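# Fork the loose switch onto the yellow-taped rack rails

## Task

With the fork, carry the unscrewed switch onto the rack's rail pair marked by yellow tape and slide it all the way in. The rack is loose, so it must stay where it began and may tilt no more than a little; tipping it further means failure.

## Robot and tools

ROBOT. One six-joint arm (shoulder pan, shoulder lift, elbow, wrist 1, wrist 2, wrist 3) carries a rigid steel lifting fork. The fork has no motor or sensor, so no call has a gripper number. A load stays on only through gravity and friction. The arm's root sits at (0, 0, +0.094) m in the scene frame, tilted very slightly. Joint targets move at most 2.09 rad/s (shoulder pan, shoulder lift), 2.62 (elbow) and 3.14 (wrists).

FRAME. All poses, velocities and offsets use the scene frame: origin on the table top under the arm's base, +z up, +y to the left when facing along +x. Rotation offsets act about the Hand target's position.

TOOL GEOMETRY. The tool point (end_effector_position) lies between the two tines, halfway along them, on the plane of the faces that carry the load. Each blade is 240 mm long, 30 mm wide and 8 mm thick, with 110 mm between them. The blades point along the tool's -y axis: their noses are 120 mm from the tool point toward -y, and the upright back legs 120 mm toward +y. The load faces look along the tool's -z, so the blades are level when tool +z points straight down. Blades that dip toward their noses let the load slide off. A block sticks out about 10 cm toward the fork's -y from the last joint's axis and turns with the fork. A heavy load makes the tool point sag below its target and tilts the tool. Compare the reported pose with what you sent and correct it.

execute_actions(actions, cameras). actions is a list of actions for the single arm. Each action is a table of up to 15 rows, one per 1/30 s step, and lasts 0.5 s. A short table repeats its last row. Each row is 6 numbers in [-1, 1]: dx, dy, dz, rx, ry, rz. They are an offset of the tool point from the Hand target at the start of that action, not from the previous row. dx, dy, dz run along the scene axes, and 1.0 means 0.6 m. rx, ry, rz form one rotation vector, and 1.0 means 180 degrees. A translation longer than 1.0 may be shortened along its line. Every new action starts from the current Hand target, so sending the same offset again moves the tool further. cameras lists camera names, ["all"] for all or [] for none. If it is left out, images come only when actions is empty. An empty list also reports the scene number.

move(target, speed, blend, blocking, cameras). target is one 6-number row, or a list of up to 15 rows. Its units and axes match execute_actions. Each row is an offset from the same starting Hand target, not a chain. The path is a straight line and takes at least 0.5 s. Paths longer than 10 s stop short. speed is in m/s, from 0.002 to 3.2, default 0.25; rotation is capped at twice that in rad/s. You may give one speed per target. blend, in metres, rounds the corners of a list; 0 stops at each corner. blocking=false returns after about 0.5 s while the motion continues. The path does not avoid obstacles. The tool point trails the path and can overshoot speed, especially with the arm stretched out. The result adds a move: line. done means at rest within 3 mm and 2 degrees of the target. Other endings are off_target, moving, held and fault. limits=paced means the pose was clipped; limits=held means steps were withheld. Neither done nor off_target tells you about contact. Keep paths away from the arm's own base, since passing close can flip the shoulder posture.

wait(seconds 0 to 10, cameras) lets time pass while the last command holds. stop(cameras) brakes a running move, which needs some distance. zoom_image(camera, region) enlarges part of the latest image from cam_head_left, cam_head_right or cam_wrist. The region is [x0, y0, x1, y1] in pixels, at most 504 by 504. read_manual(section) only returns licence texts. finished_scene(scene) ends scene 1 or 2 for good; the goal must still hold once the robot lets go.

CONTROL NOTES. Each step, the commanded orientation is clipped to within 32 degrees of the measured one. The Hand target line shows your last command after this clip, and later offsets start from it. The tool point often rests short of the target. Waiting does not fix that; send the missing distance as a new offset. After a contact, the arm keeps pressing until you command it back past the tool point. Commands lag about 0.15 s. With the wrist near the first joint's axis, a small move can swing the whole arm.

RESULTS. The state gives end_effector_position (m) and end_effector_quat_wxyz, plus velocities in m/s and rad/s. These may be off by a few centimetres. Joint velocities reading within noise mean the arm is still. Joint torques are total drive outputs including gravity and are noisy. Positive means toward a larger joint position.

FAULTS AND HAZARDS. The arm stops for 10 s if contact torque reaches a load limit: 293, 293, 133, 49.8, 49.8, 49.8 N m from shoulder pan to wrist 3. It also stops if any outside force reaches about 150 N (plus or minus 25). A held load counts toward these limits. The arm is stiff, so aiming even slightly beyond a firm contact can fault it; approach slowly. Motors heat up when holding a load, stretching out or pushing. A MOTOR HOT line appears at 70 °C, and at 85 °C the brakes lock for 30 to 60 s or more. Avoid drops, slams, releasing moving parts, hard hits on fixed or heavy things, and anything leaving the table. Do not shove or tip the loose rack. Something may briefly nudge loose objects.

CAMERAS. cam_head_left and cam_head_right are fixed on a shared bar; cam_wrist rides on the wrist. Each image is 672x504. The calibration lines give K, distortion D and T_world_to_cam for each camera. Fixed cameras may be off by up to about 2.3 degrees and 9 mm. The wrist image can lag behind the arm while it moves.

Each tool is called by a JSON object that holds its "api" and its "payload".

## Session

{"api": "execute_actions", "payload": {"actions": []}}

{"api": "zoom_image", "payload": {"camera": "cam_head_left", "region": [270, 60, 480, 280]}}

{"api": "zoom_image", "payload": {"camera": "cam_head_right", "region": [270, 60, 480, 280]}}

Scene clock: 0.00 s.
end_effector_position=(+0.3721, -0.1179, +0.2683) end_effector_quat_wxyz=(-0.171, +0.978, -0.115, +0.012)
Joint positions: [1.982 -1.736 2.436 -1.964 -1.402 0.575]
Joint velocities: within noise
Joint torques (N m): no reading
Hand target: +0.3721, -0.1179, +0.2683; -0.171, +0.978, -0.115, +0.012
camera_calibration:
cam_wrist: T_world_to_cam=[[0.971635, -0.232132, -0.0451733, -0.367249], [-0.231942, -0.972683, 0.00947392, -0.159603], [-0.0461385, 0.00127239, -0.998934, 0.379723], [0, 0, 0, 1]] pos_world=[0.337333, -0.240977, 0.364241]

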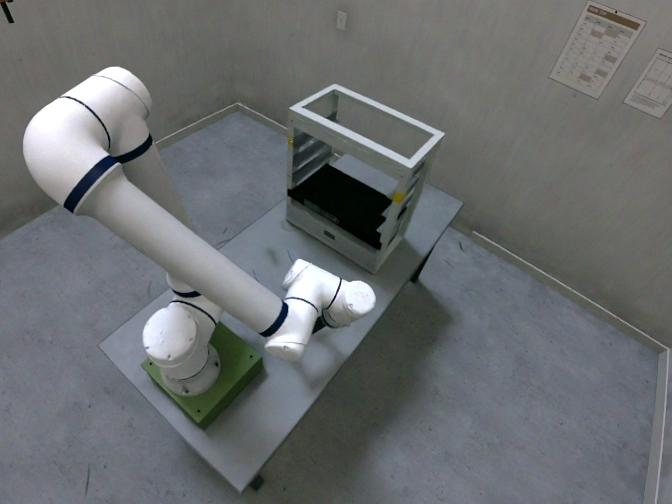

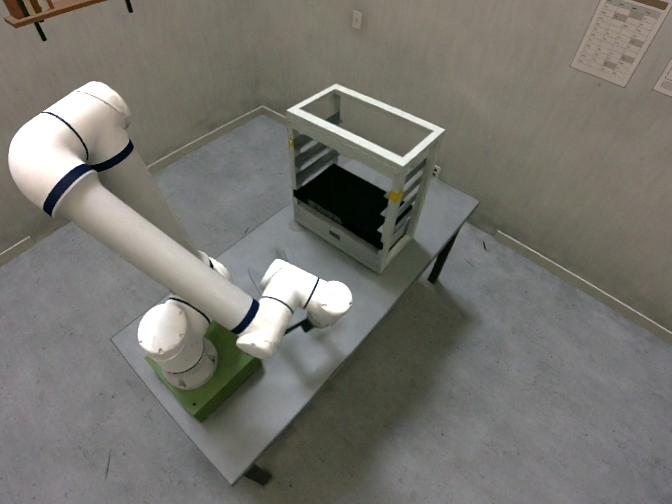

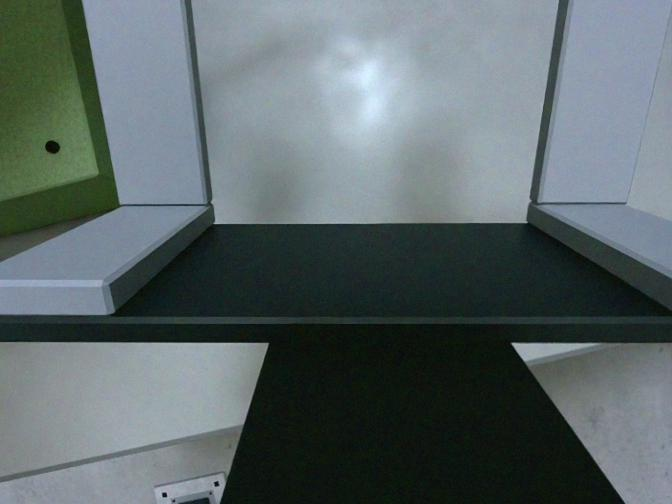

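Scaled by 2.291.

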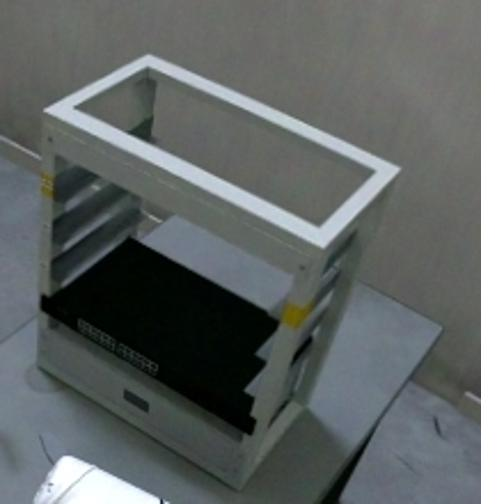

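Scaled by 2.291.

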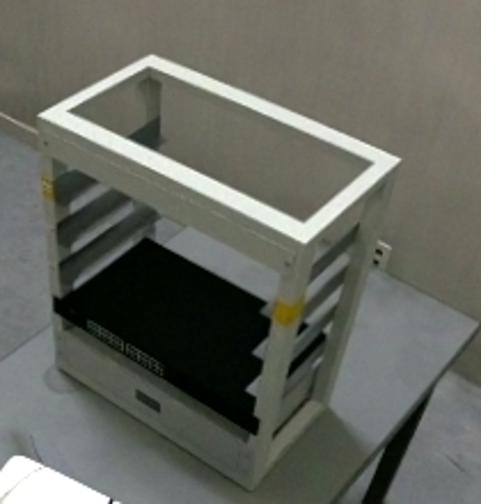

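{"api": "move", "payload": {"target": [[0.2965, 0.1965, 0.3028, -0.0776, 0.0892, -0.4209], [0.4715, 0.235, 0.1645, 0.1824, -0.2387, -0.3997]], "speed": 0.5, "blend": [0.05, 0], "cameras": ["all"]}}

{"api": "zoom_image", "payload": {"camera": "cam_wrist", "region": [0, 0, 504, 240]}}

{"api": "zoom_image", "payload": {"camera": "cam_head_right", "region": [280, 70, 450, 280]}}

{"api": "zoom_image", "payload": {"camera": "cam_head_left", "region": [280, 70, 450, 280]}}

Scene clock: 79.13 s.
end_effector_position=(+0.6550, +0.0231, +0.3670) end_effector_quat_wxyz=(-0.405, +0.579, -0.580, +0.406)
Joint positions: [2.687 -0.891 2.737 -4.581 -1.104 2.957]
Joint torques (N m): [9.94 -46.42 -4.58 -12.1 -0.69 3.54]
Hand target: +0.6550, +0.0231, +0.3670; -0.405, +0.579, -0.580, +0.406
Off the commanded pose: 0.000 m, 0 deg.
move: done
camera_calibration:
cam_wrist: T_world_to_cam=[[0.018979, -0.999585, -0.0216549, 0.0281203], [-0.646444, 0.00425453, -0.76295, 0.574675], [0.762725, 0.0284787, -0.646095, -0.168779], [0, 0, 0, 1]] pos_world=[0.499694, 0.0304702, 0.33001]

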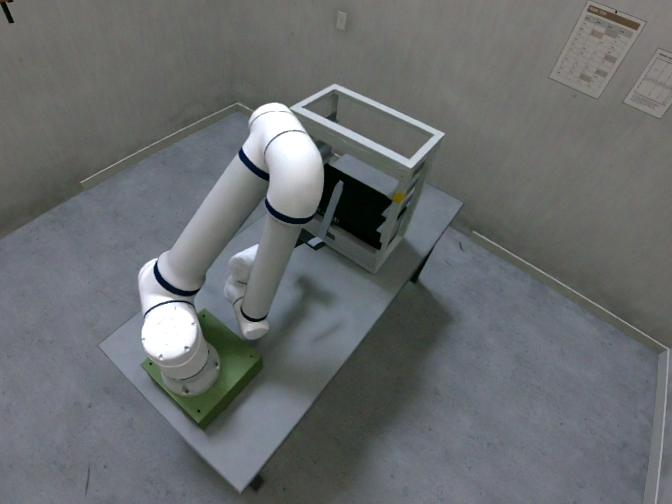

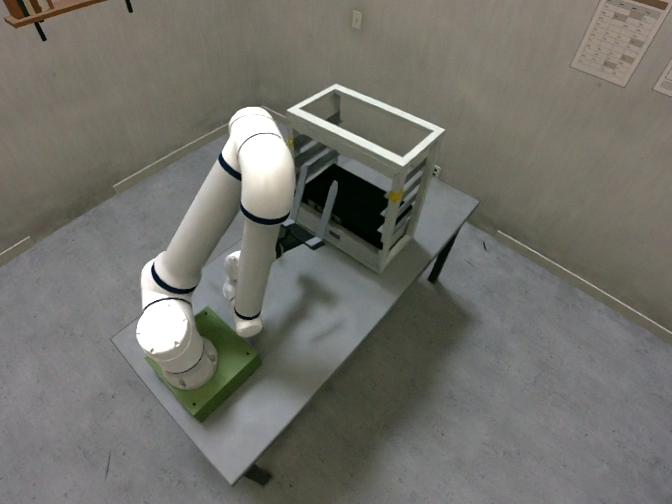

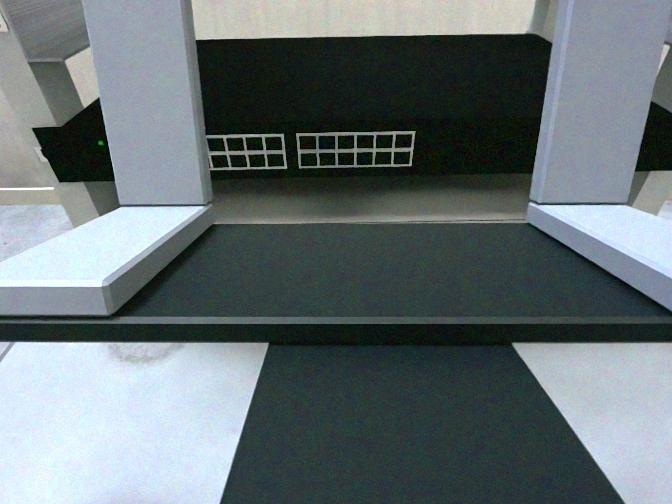

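Scaled by 1.000.

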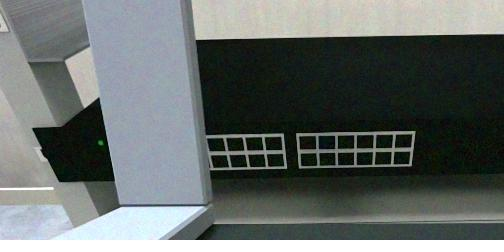

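Scaled by 2.400.

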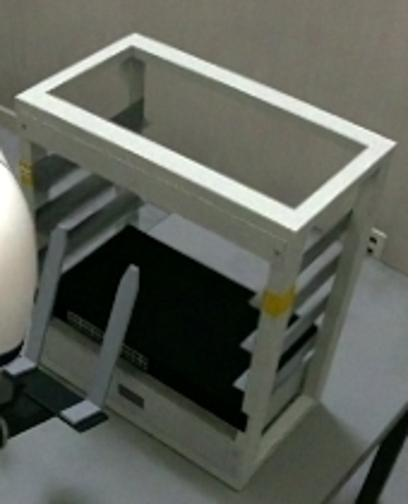

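Scaled by 2.400.

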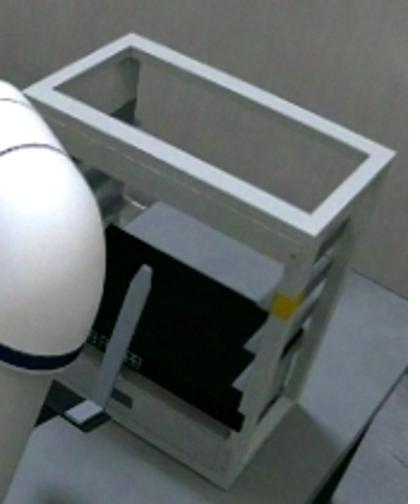

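{"api": "zoom_image", "payload": {"camera": "cam_wrist", "region": [200, 100, 370, 230]}}

{"api": "zoom_image", "payload": {"camera": "cam_wrist", "region": [370, 100, 540, 230]}}

{"api": "zoom_image", "payload": {"camera": "cam_wrist", "region": [0, 90, 120, 230]}}

{"api": "zoom_image", "payload": {"camera": "cam_wrist", "region": [612, 80, 672, 230]}}

Scaled by 2.965.

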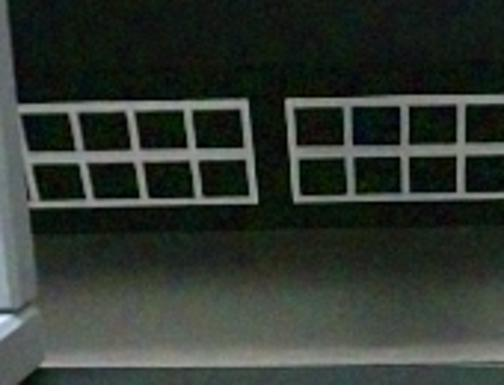

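Scaled by 2.965.

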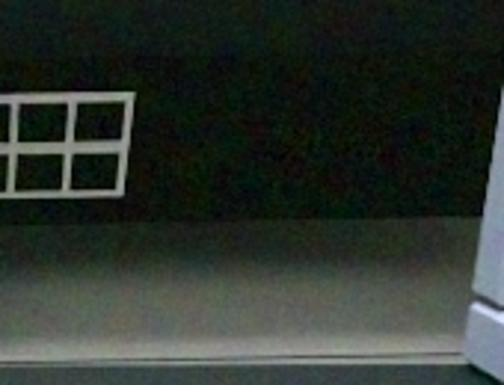

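Scaled by 3.600.

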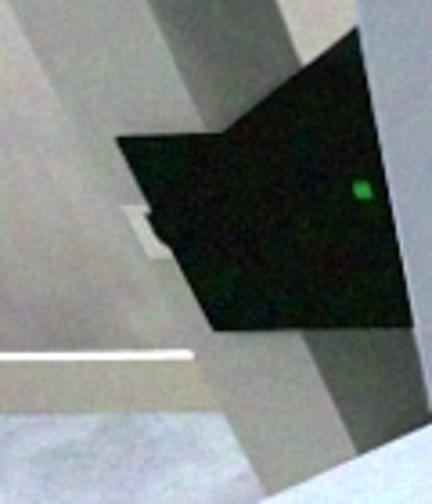

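Scaled by 3.360.

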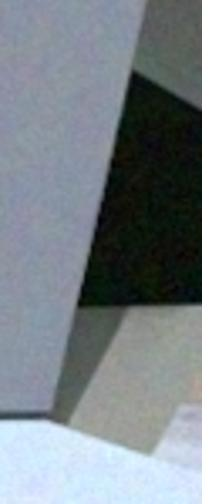

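{"api": "move", "payload": {"target": [[-0.0583, 0, 0.4883, 0, 0.3889, 0], [0.4083, -0.005, 0.6383, 0, 0.3889, 0]], "speed": 0.5, "blend": [0.06, 0], "cameras": ["cam_wrist"]}}

{"api": "zoom_image", "payload": {"camera": "cam_wrist", "region": [0, 0, 252, 220]}}

{"api": "zoom_image", "payload": {"camera": "cam_wrist", "region": [420, 0, 672, 220]}}

Scene clock: 113.20 s.
end_effector_position=(+0.8999, +0.0201, +0.7500) end_effector_quat_wxyz=(+0.000, +0.707, -0.707, +0.001)
Joint positions: [2.972 -1.456 1.208 -1.31 -1.568 2.926]
Joint torques (N m): [9.24 -62.18 -100.6 -5.81 -1.75 3.37]
Hand target: +0.9000, +0.0201, +0.7500; +0.000, +0.707, -0.707, +0.001
Off the commanded pose: 0.000 m, 0 deg.
move: done
camera_calibration:
cam_wrist: T_world_to_cam=[[-0.0139129, -0.999588, -0.0251163, 0.0609414], [-0.938119, 0.00435632, 0.346286, 0.455808], [-0.346034, 0.0283799, -0.937793, 1.10854], [0, 0, 0, 1]] pos_world=[0.812042, 0.0274703, 0.883274]
Images, in order (width x height): cam_wrist 672x504.

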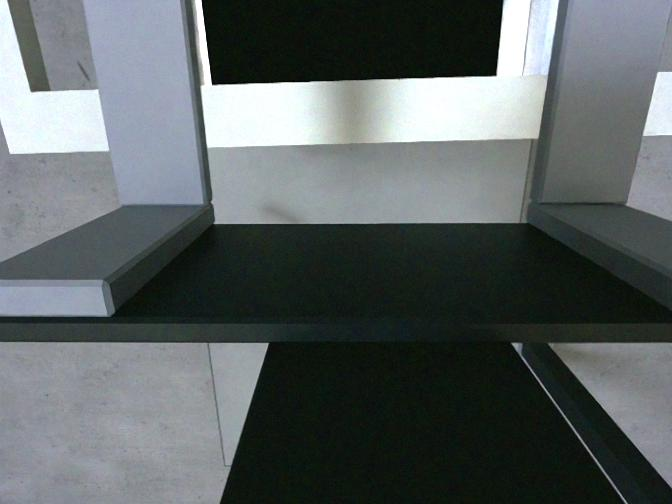

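Scaled by 2.000.

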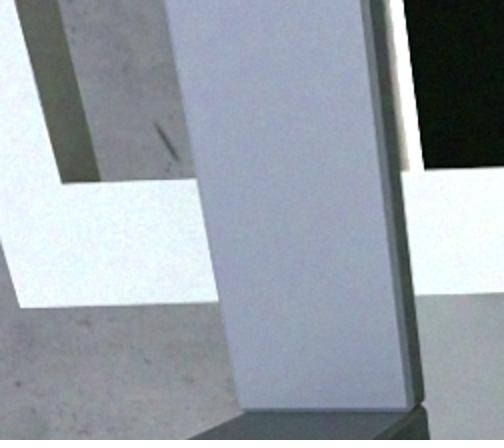

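Scaled by 2.000.

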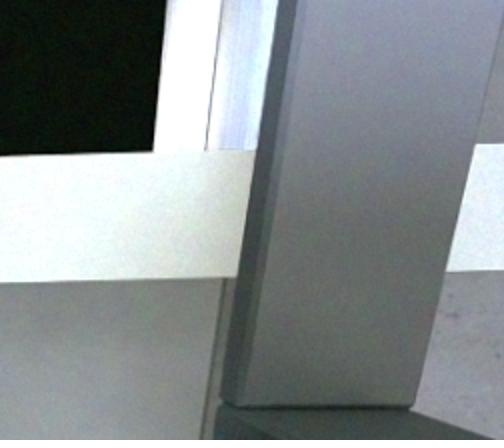

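{"api": "zoom_image", "payload": {"camera": "cam_wrist", "region": [205, 200, 265, 235]}}

{"api": "zoom_image", "payload": {"camera": "cam_wrist", "region": [480, 200, 540, 235]}}

{"api": "zoom_image", "payload": {"camera": "cam_wrist", "region": [0, 300, 60, 350]}}

{"api": "zoom_image", "payload": {"camera": "cam_wrist", "region": [612, 300, 672, 350]}}

Scaled by 8.400.

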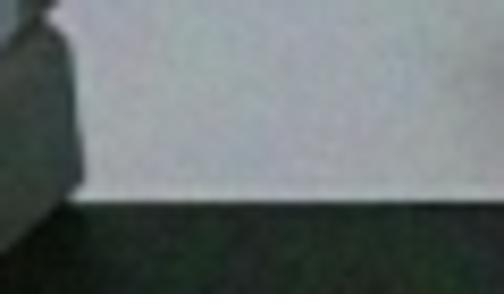

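Scaled by 8.400.

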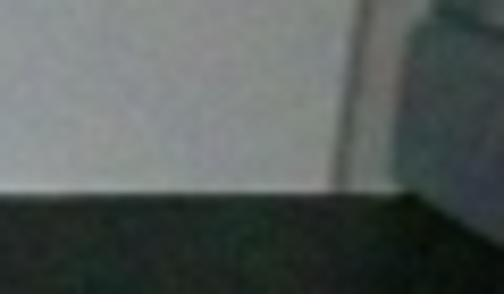

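Scaled by 8.400.

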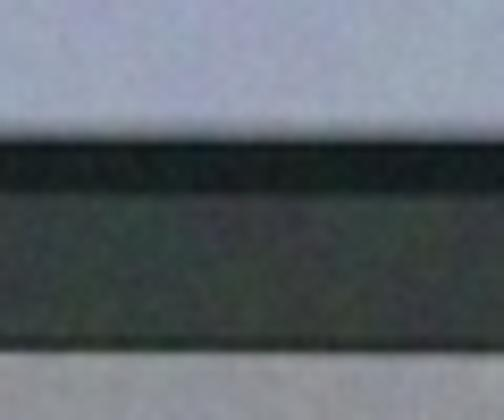

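Scaled by 8.400.

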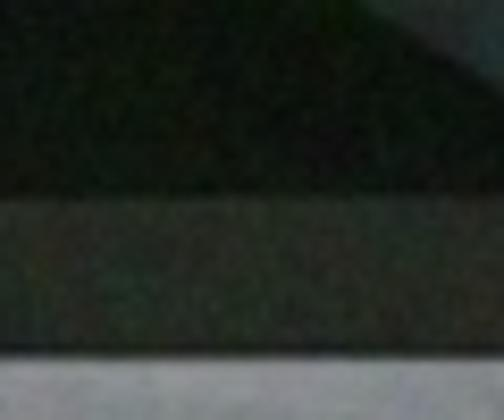

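{"api": "move", "payload": {"target": [[-0.4763, -0.011, 0, 0, 0, 0.00556], [-0.4763, -0.011, -0.7, 0, 0, 0.00556]], "speed": 0.6, "blend": [0.06, 0]}}

{"api": "move", "payload": {"target": [0, 0, -0.2917, 0, 0, 0], "speed": 0.4, "cameras": ["all"]}}

{"api": "zoom_image", "payload": {"camera": "cam_head_left", "region": [270, 160, 430, 290]}}

{"api": "zoom_image", "payload": {"camera": "cam_head_right", "region": [270, 160, 430, 290]}}

Scene clock: 152.67 s.
end_effector_position=(+0.6142, +0.0135, +0.3301) end_effector_quat_wxyz=(+0.001, +0.713, -0.701, +0.001) end_effector_velocity=(+0.001, +0.000, -0.002) end_effector_angular_velocity=(+0.000, +0.000, +0.000)
Joint positions: [2.819 -1.892 2.344 -2.008 -1.571 2.756]
Joint velocities: [0 0.003 0.002 -0.005 0 0]
Joint torques (N m): [9.74 -12.1 -69.84 -10.54 2.01 3.44]
Hand target: +0.6142, +0.0135, +0.3300; +0.000, +0.713, -0.701, +0.001
Off the commanded pose: 0.000 m, 0 deg.
move: done

Scene clock: 154.00 s.
end_effector_position=(+0.6142, +0.0135, +0.1551) end_effector_quat_wxyz=(+0.001, +0.713, -0.701, +0.001)
Joint positions: [2.82 -1.617 2.538 -2.479 -1.57 2.757]
Joint torques (N m): [9.67 -23.29 -47.27 -10.45 2.04 3.59]
Hand target: +0.6142, +0.0135, +0.1550; +0.000, +0.713, -0.701, +0.001
Off the commanded pose: 0.000 m, 0 deg.
move: done
camera_calibration:
cam_wrist: T_world_to_cam=[[0.00356822, -0.999676, -0.0252013, 0.0247742], [-0.93802, -0.01208, 0.346371, 0.393925], [-0.346563, 0.0224034, -0.937759, 0.452348], [0, 0, 0, 1]] pos_world=[0.526188, 0.0193906, 0.288374]

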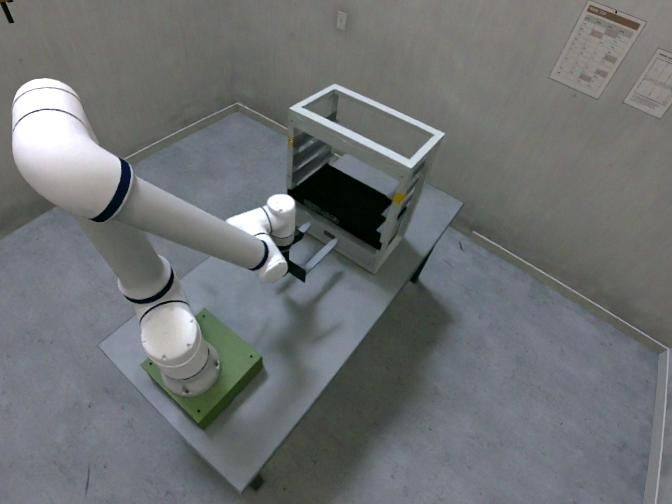

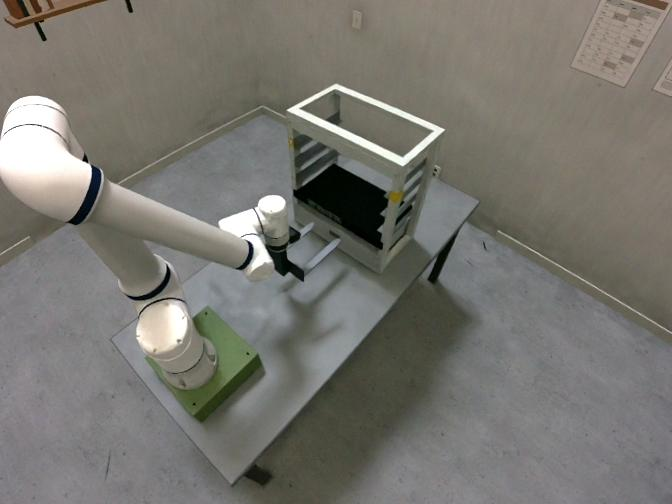

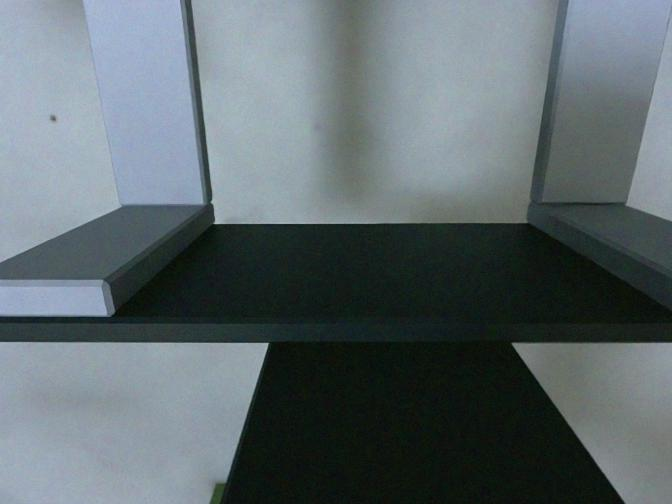

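Scaled by 3.150.

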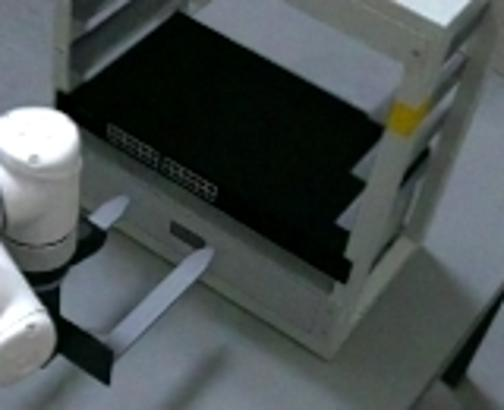

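Scaled by 3.150.

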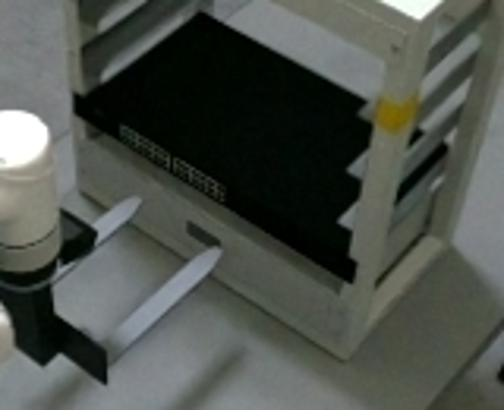

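{"api": "move", "payload": {"target": [0.3366, 0.0059, 0, 0, 0, 0], "speed": 0.2, "cameras": ["all"]}}

{"api": "zoom_image", "payload": {"camera": "cam_head_left", "region": [270, 140, 430, 290]}}

{"api": "zoom_image", "payload": {"camera": "cam_head_right", "region": [270, 140, 430, 290]}}

{"api": "zoom_image", "payload": {"camera": "cam_wrist", "region": [180, 0, 580, 230]}}

Scene clock: 167.53 s.
end_effector_position=(+0.8160, +0.0170, +0.1550) end_effector_quat_wxyz=(+0.000, +0.713, -0.701, +0.001)
Joint positions: [2.939 -1.305 2.175 -2.428 -1.569 2.876]
Joint torques (N m): [9.36 -61.39 -75.48 -5.63 -1.75 3.62]
Hand target: +0.8162, +0.0170, +0.1550; +0.000, +0.713, -0.701, +0.001
Off the commanded pose: 0.000 m, 0 deg.
move: done
camera_calibration:
cam_wrist: T_world_to_cam=[[0.00360453, -0.999678, -0.0251073, 0.0274971], [-0.938052, -0.0120794, 0.346284, 0.583343], [-0.346476, 0.0223037, -0.937794, 0.522061], [0, 0, 0, 1]] pos_world=[0.727988, 0.0228908, 0.288274]

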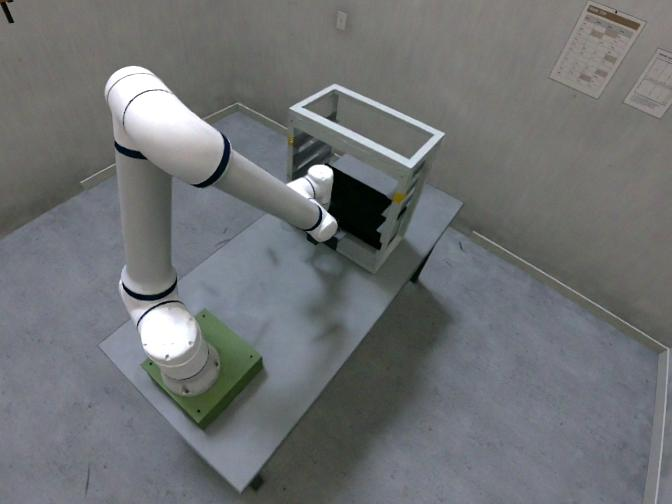

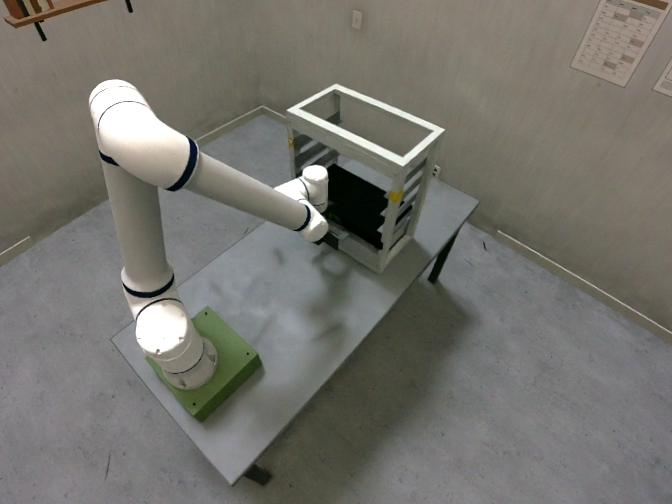

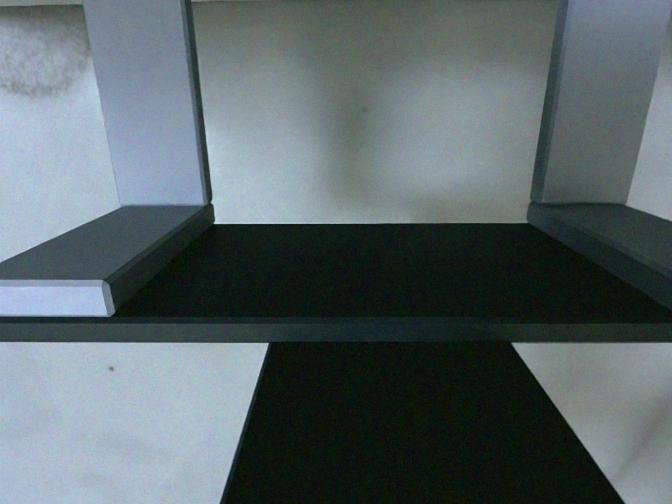

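Scaled by 3.150.

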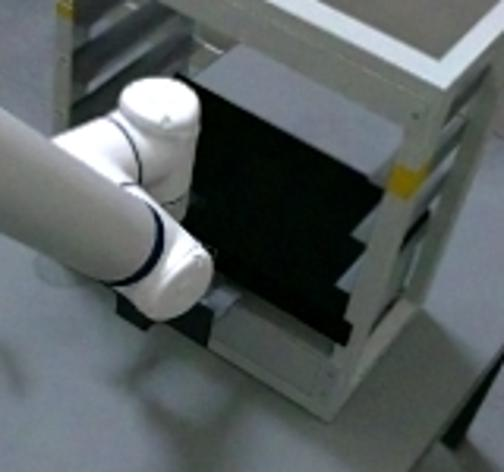

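Scaled by 3.150.

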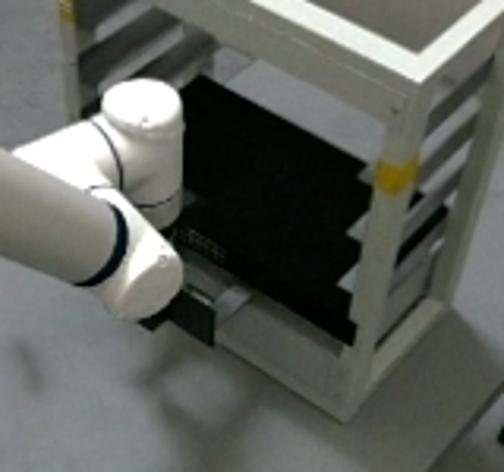

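Scaled by 1.260.

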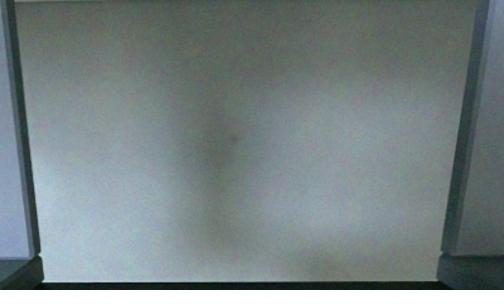

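{"api": "zoom_image", "payload": {"camera": "cam_wrist", "region": [0, 0, 120, 30]}}

{"api": "zoom_image", "payload": {"camera": "cam_wrist", "region": [185, 0, 305, 30]}}

{"api": "zoom_image", "payload": {"camera": "cam_wrist", "region": [440, 0, 560, 30]}}

{"api": "zoom_image", "payload": {"camera": "cam_wrist", "region": [612, 0, 672, 30]}}

Scaled by 4.200.

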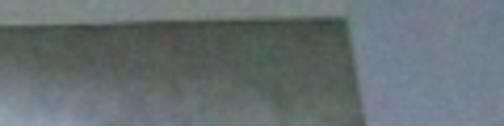

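Scaled by 4.200.

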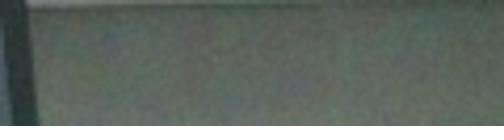

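Scaled by 4.200.

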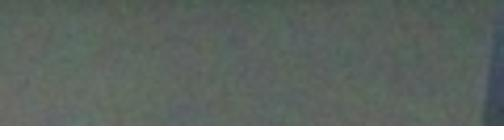

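Scaled by 8.400.

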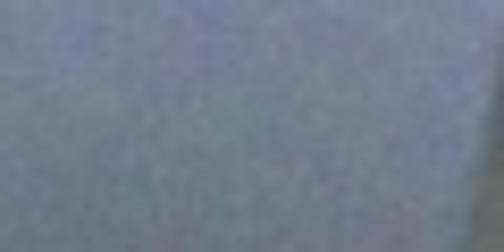

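{"api": "move", "payload": {"target": [0, 0, 0.02, 0, 0, 0], "speed": 0.04}}

{"api": "move", "payload": {"target": [0, 0, 0.005, 0, 0, 0], "speed": 0.02}}

{"api": "move", "payload": {"target": [0, 0, 0.005, 0, 0, 0], "speed": 0.02}}

{"api": "move", "payload": {"target": [0, 0, 0.005, 0, 0, 0], "speed": 0.02}}

{"api": "move", "payload": {"target": [0, 0, 0.005, 0, 0, 0], "speed": 0.02}}

Scene clock: 179.87 s.
end_effector_position=(+0.8162, +0.0171, +0.1668) end_effector_quat_wxyz=(+0.000, +0.713, -0.701, +0.001)
Joint positions: [2.939 -1.322 2.168 -2.403 -1.569 2.876]
Joint torques (N m): [-6.29 -88.9 -76.45 -5.7 -1.54 -0.02]
Hand target: +0.8162, +0.0170, +0.1670; +0.000, +0.713, -0.701, +0.001
Off the commanded pose: 0.000 m, 0 deg.
move: done

Scene clock: 180.57 s.
end_effector_position=(+0.8162, +0.0170, +0.1698) end_effector_quat_wxyz=(+0.000, +0.713, -0.701, +0.001)
Joint positions: [2.939 -1.326 2.166 -2.397 -1.569 2.876]
Joint torques (N m): [-14.91 -88.97 -76.28 -5.62 -1.5 -1.64]
Hand target: +0.8162, +0.0170, +0.1700; +0.000, +0.713, -0.701, +0.001
Off the commanded pose: 0.000 m, 0 deg.
move: done

Scene clock: 181.27 s.
end_effector_position=(+0.8162, +0.0170, +0.1728) end_effector_quat_wxyz=(+0.000, +0.713, -0.701, +0.001)
Joint positions: [2.939 -1.331 2.164 -2.391 -1.569 2.876]
Joint torques (N m): [-15.63 -91.14 -77.49 -5.73 -1.17 -1.62]
Hand target: +0.8162, +0.0170, +0.1730; +0.000, +0.713, -0.701, +0.001
Off the commanded pose: 0.000 m, 0 deg.
move: done

Scene clock: 181.97 s.
end_effector_position=(+0.8161, +0.0170, +0.1757) end_effector_quat_wxyz=(+0.001, +0.713, -0.701, +0.001)
Joint positions: [2.939 -1.335 2.162 -2.384 -1.569 2.876]
Joint torques (N m): [-16.15 -113.2 -104.44 -15.91 -1.3 -1.94]
Hand target: +0.8162, +0.0170, +0.1760; +0.000, +0.713, -0.701, +0.001
Off the commanded pose: 0.000 m, 0 deg.
move: done

Scene clock: 182.67 s.
end_effector_position=(+0.8162, +0.0170, +0.1788) end_effector_quat_wxyz=(+0.000, +0.713, -0.701, +0.001)
Joint positions: [2.939 -1.339 2.16 -2.378 -1.569 2.876]
Joint torques (N m): [-18.51 -124.07 -114.87 -19.88 3.16 -1.87]
Hand target: +0.8162, +0.0170, +0.1790; +0.000, +0.713, -0.701, +0.001
Off the commanded pose: 0.000 m, 0 deg.
move: done

{"api": "move", "payload": {"target": [[0, 0, 0.0117, 0, 0, 0], [-0.49993, -0.00875, 0.0117, 0, 0, 0], [-0.49993, -0.00875, 0.4557, 0, 0, 0]], "speed": [0.03, 0.16, 0.16], "blend": [0.002, 0.025, 0], "cameras": ["all"]}}

{"api": "zoom_image", "payload": {"camera": "cam_head_left", "region": [250, 90, 430, 250]}}

{"api": "zoom_image", "payload": {"camera": "cam_head_right", "region": [250, 90, 430, 250]}}

Scene clock: 194.53 s.
end_effector_position=(+0.5162, +0.0118, +0.4522) end_effector_quat_wxyz=(+0.000, +0.713, -0.701, +0.001)
Joint positions: [2.71 -2.189 2.265 -1.633 -1.572 2.647]
Joint torques (N m): [-21.51 -37.51 -147.41 -18.51 2.47 -2.17]
Hand target: +0.5162, +0.0118, +0.4524; +0.000, +0.713, -0.701, +0.001
Off the commanded pose: 0.000 m, 0 deg.
move: done
camera_calibration:
cam_wrist: T_world_to_cam=[[0.00360453, -0.999678, -0.0251073, 0.0308413], [-0.938052, -0.0120794, 0.346284, 0.199137], [-0.346476, 0.0223037, -0.937794, 0.697016], [0, 0, 0, 1]] pos_world=[0.428188, 0.0176908, 0.585474]

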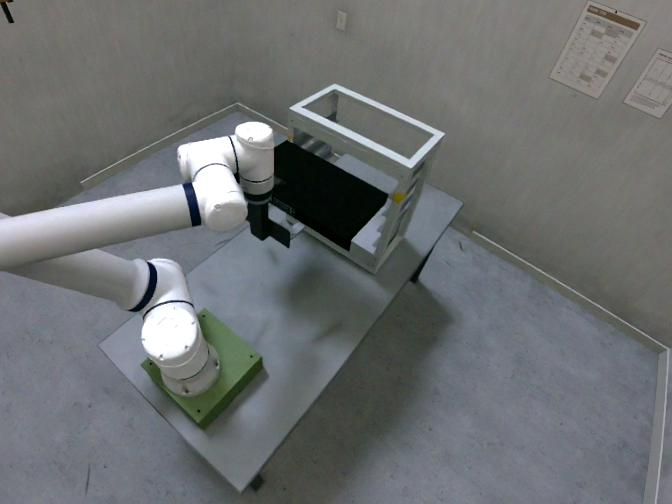

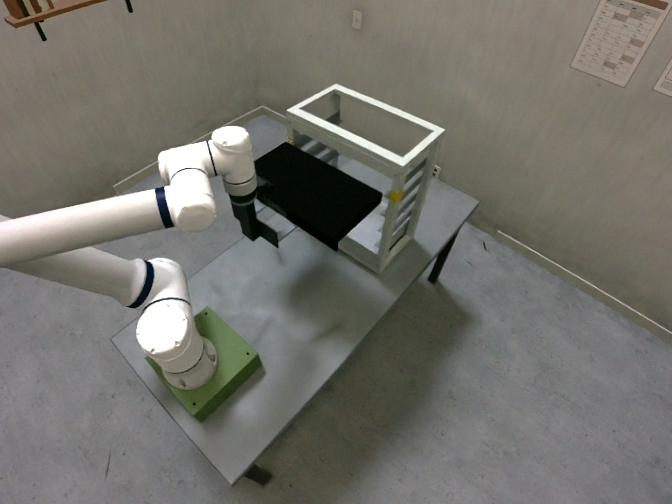

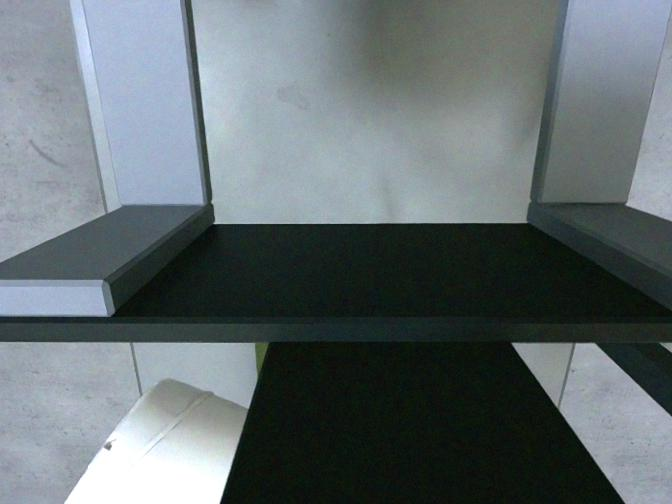

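Scaled by 2.800.

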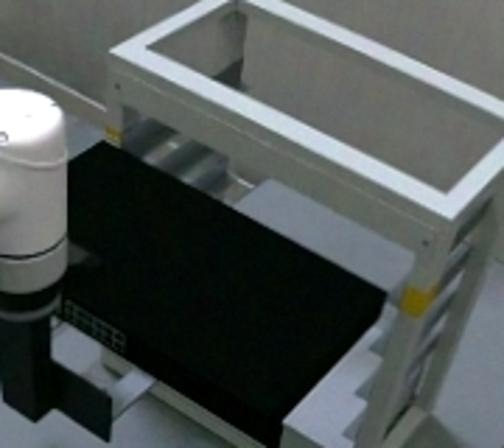

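Scaled by 2.800.

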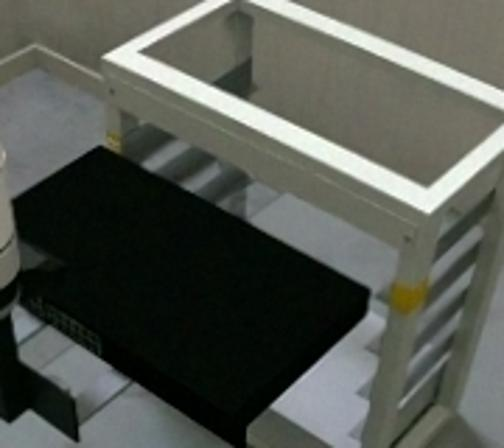

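{"api": "zoom_image", "payload": {"camera": "cam_head_right", "region": [275, 110, 335, 190]}}

{"api": "zoom_image", "payload": {"camera": "cam_head_left", "region": [365, 150, 445, 280]}}

{"api": "zoom_image", "payload": {"camera": "cam_head_right", "region": [365, 150, 445, 280]}}

Scaled by 6.300.

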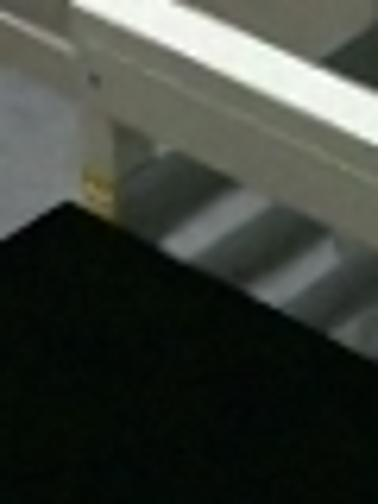

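Scaled by 3.877.

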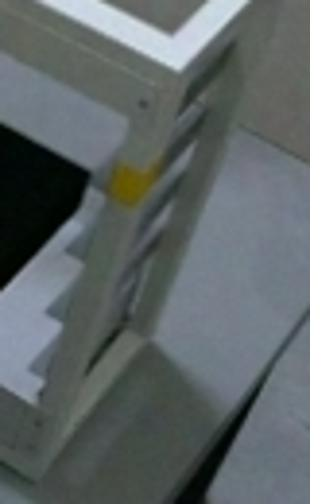

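Scaled by 3.877.

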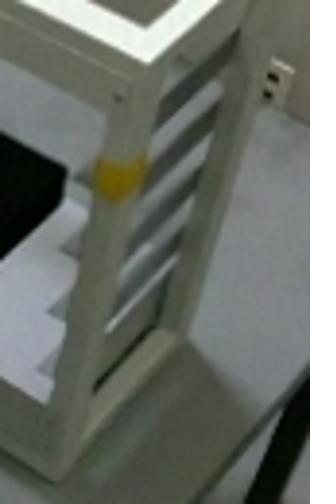

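{"api": "move", "payload": {"target": [0.1666, 0.0029, 0, 0, 0, 0], "speed": 0.14, "cameras": ["cam_head_left", "cam_head_right"]}}

{"api": "zoom_image", "payload": {"camera": "cam_head_left", "region": [270, 100, 430, 250]}}

{"api": "zoom_image", "payload": {"camera": "cam_head_right", "region": [270, 100, 430, 250]}}

Scene clock: 239.60 s.
end_effector_position=(+0.6160, +0.0135, +0.4524) end_effector_quat_wxyz=(+0.000, +0.713, -0.701, +0.001)
Joint positions: [2.82 -1.967 2.162 -1.752 -1.57 2.757]
Joint torques (N m): [9.12 -33.51 -145.9 -24.25 1.27 3.31]
Hand target: +0.6162, +0.0135, +0.4524; +0.000, +0.713, -0.701, +0.001
Off the commanded pose: 0.000 m, 0 deg.
move: done
Images, in order (width x height): cam_head_left 672x504, cam_head_right 672x504.

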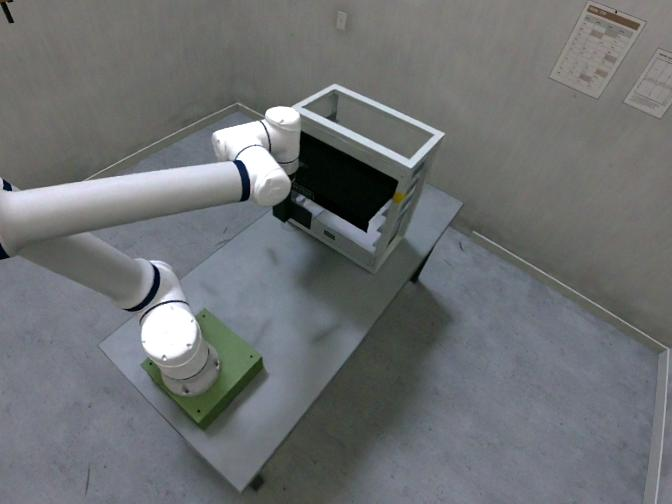

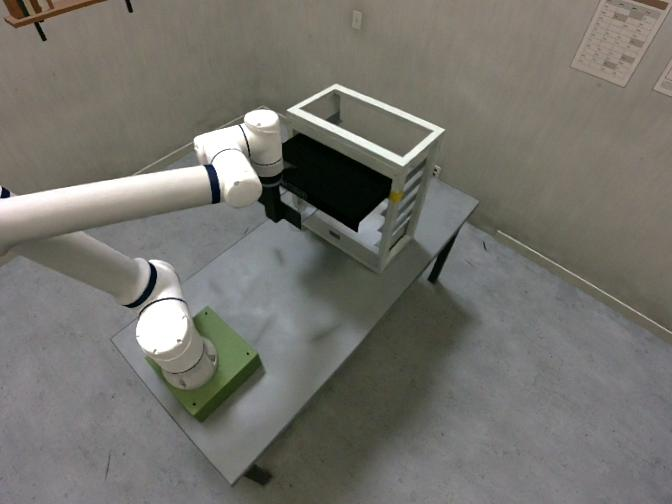

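Scaled by 3.150.

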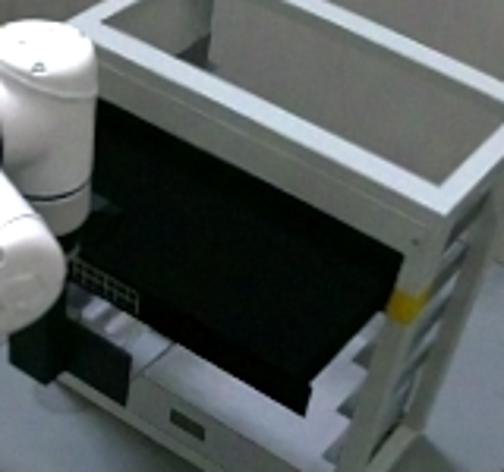

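Scaled by 3.150.

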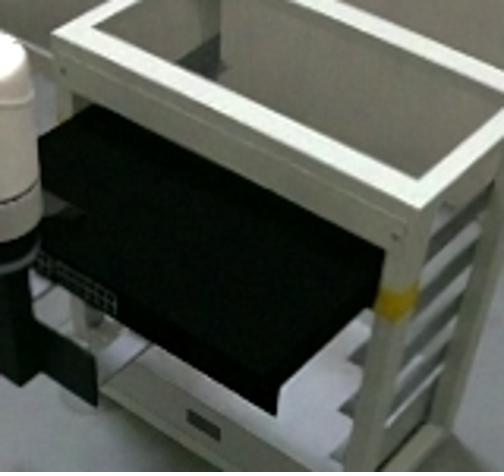

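{"api": "move", "payload": {"target": [0.325, 0.0057, 0, 0, 0, 0], "speed": 0.14, "cameras": ["all"]}}

{"api": "zoom_image", "payload": {"camera": "cam_head_left", "region": [270, 80, 450, 260]}}

{"api": "zoom_image", "payload": {"camera": "cam_head_right", "region": [270, 80, 450, 260]}}

Scene clock: 245.53 s.
end_effector_position=(+0.8110, +0.0169, +0.4524) end_effector_quat_wxyz=(+0.000, +0.713, -0.701, +0.001)
Joint positions: [2.936 -1.602 1.887 -1.842 -1.569 2.873]
Joint torques (N m): [9.34 -81.07 -144.77 -24.6 0.16 3.52]
Hand target: +0.8112, +0.0169, +0.4524; +0.000, +0.713, -0.701, +0.001
Off the commanded pose: 0.000 m, 0 deg.
move: done
camera_calibration:
cam_wrist: T_world_to_cam=[[0.00357091, -0.999676, -0.0252014, 0.0349613], [-0.938052, -0.0120804, 0.346283, 0.475668], [-0.346475, 0.0224037, -0.937792, 0.799227], [0, 0, 0, 1]] pos_world=[0.722988, 0.0227906, 0.585674]

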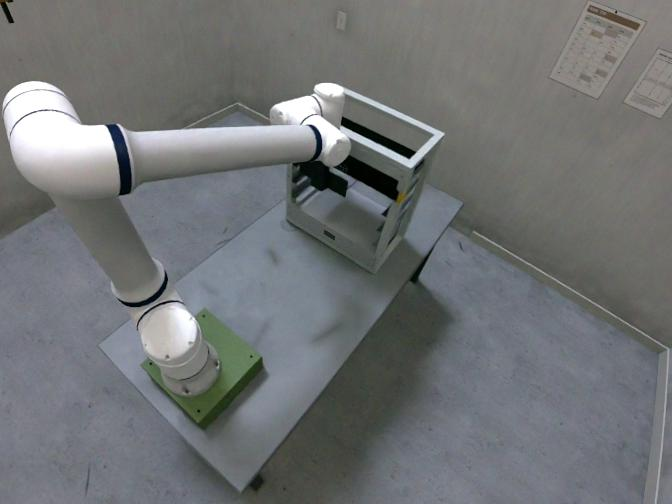

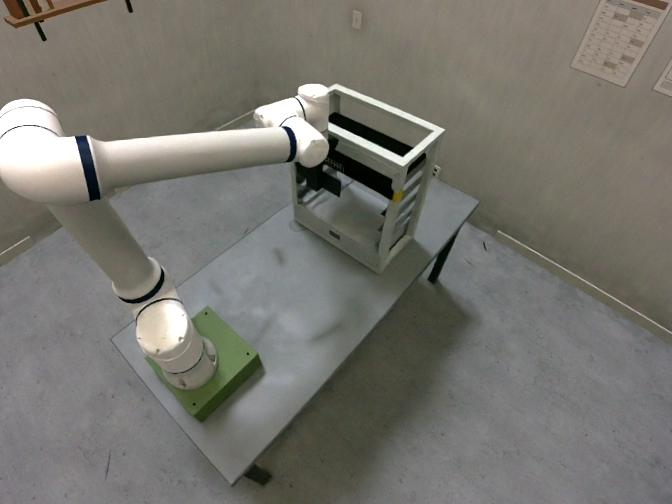

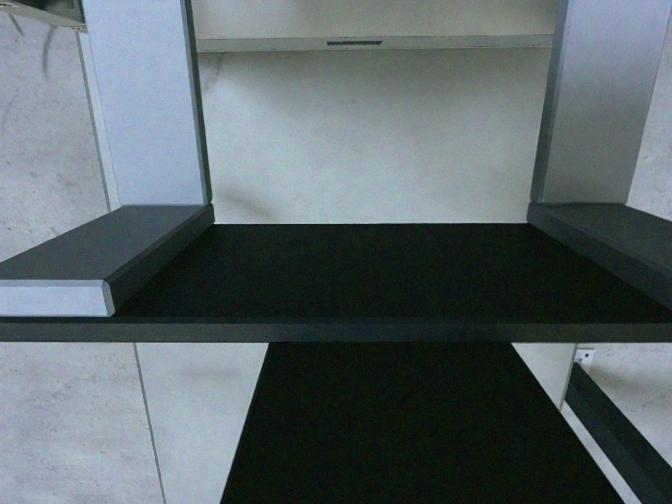

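Scaled by 2.800.

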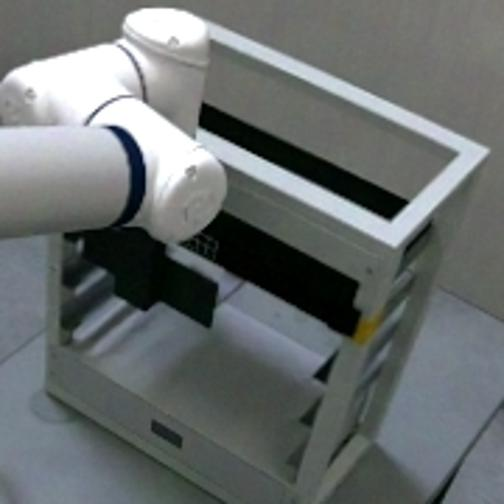

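Scaled by 2.800.

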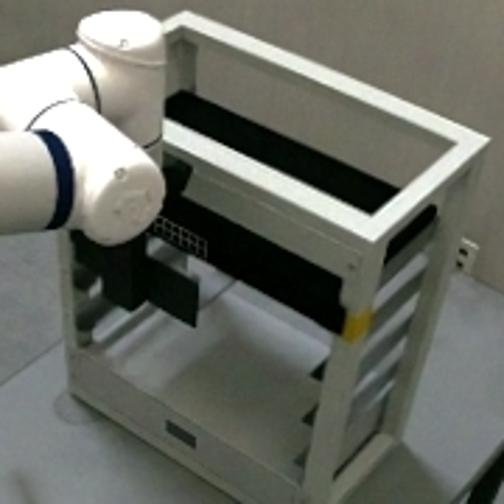

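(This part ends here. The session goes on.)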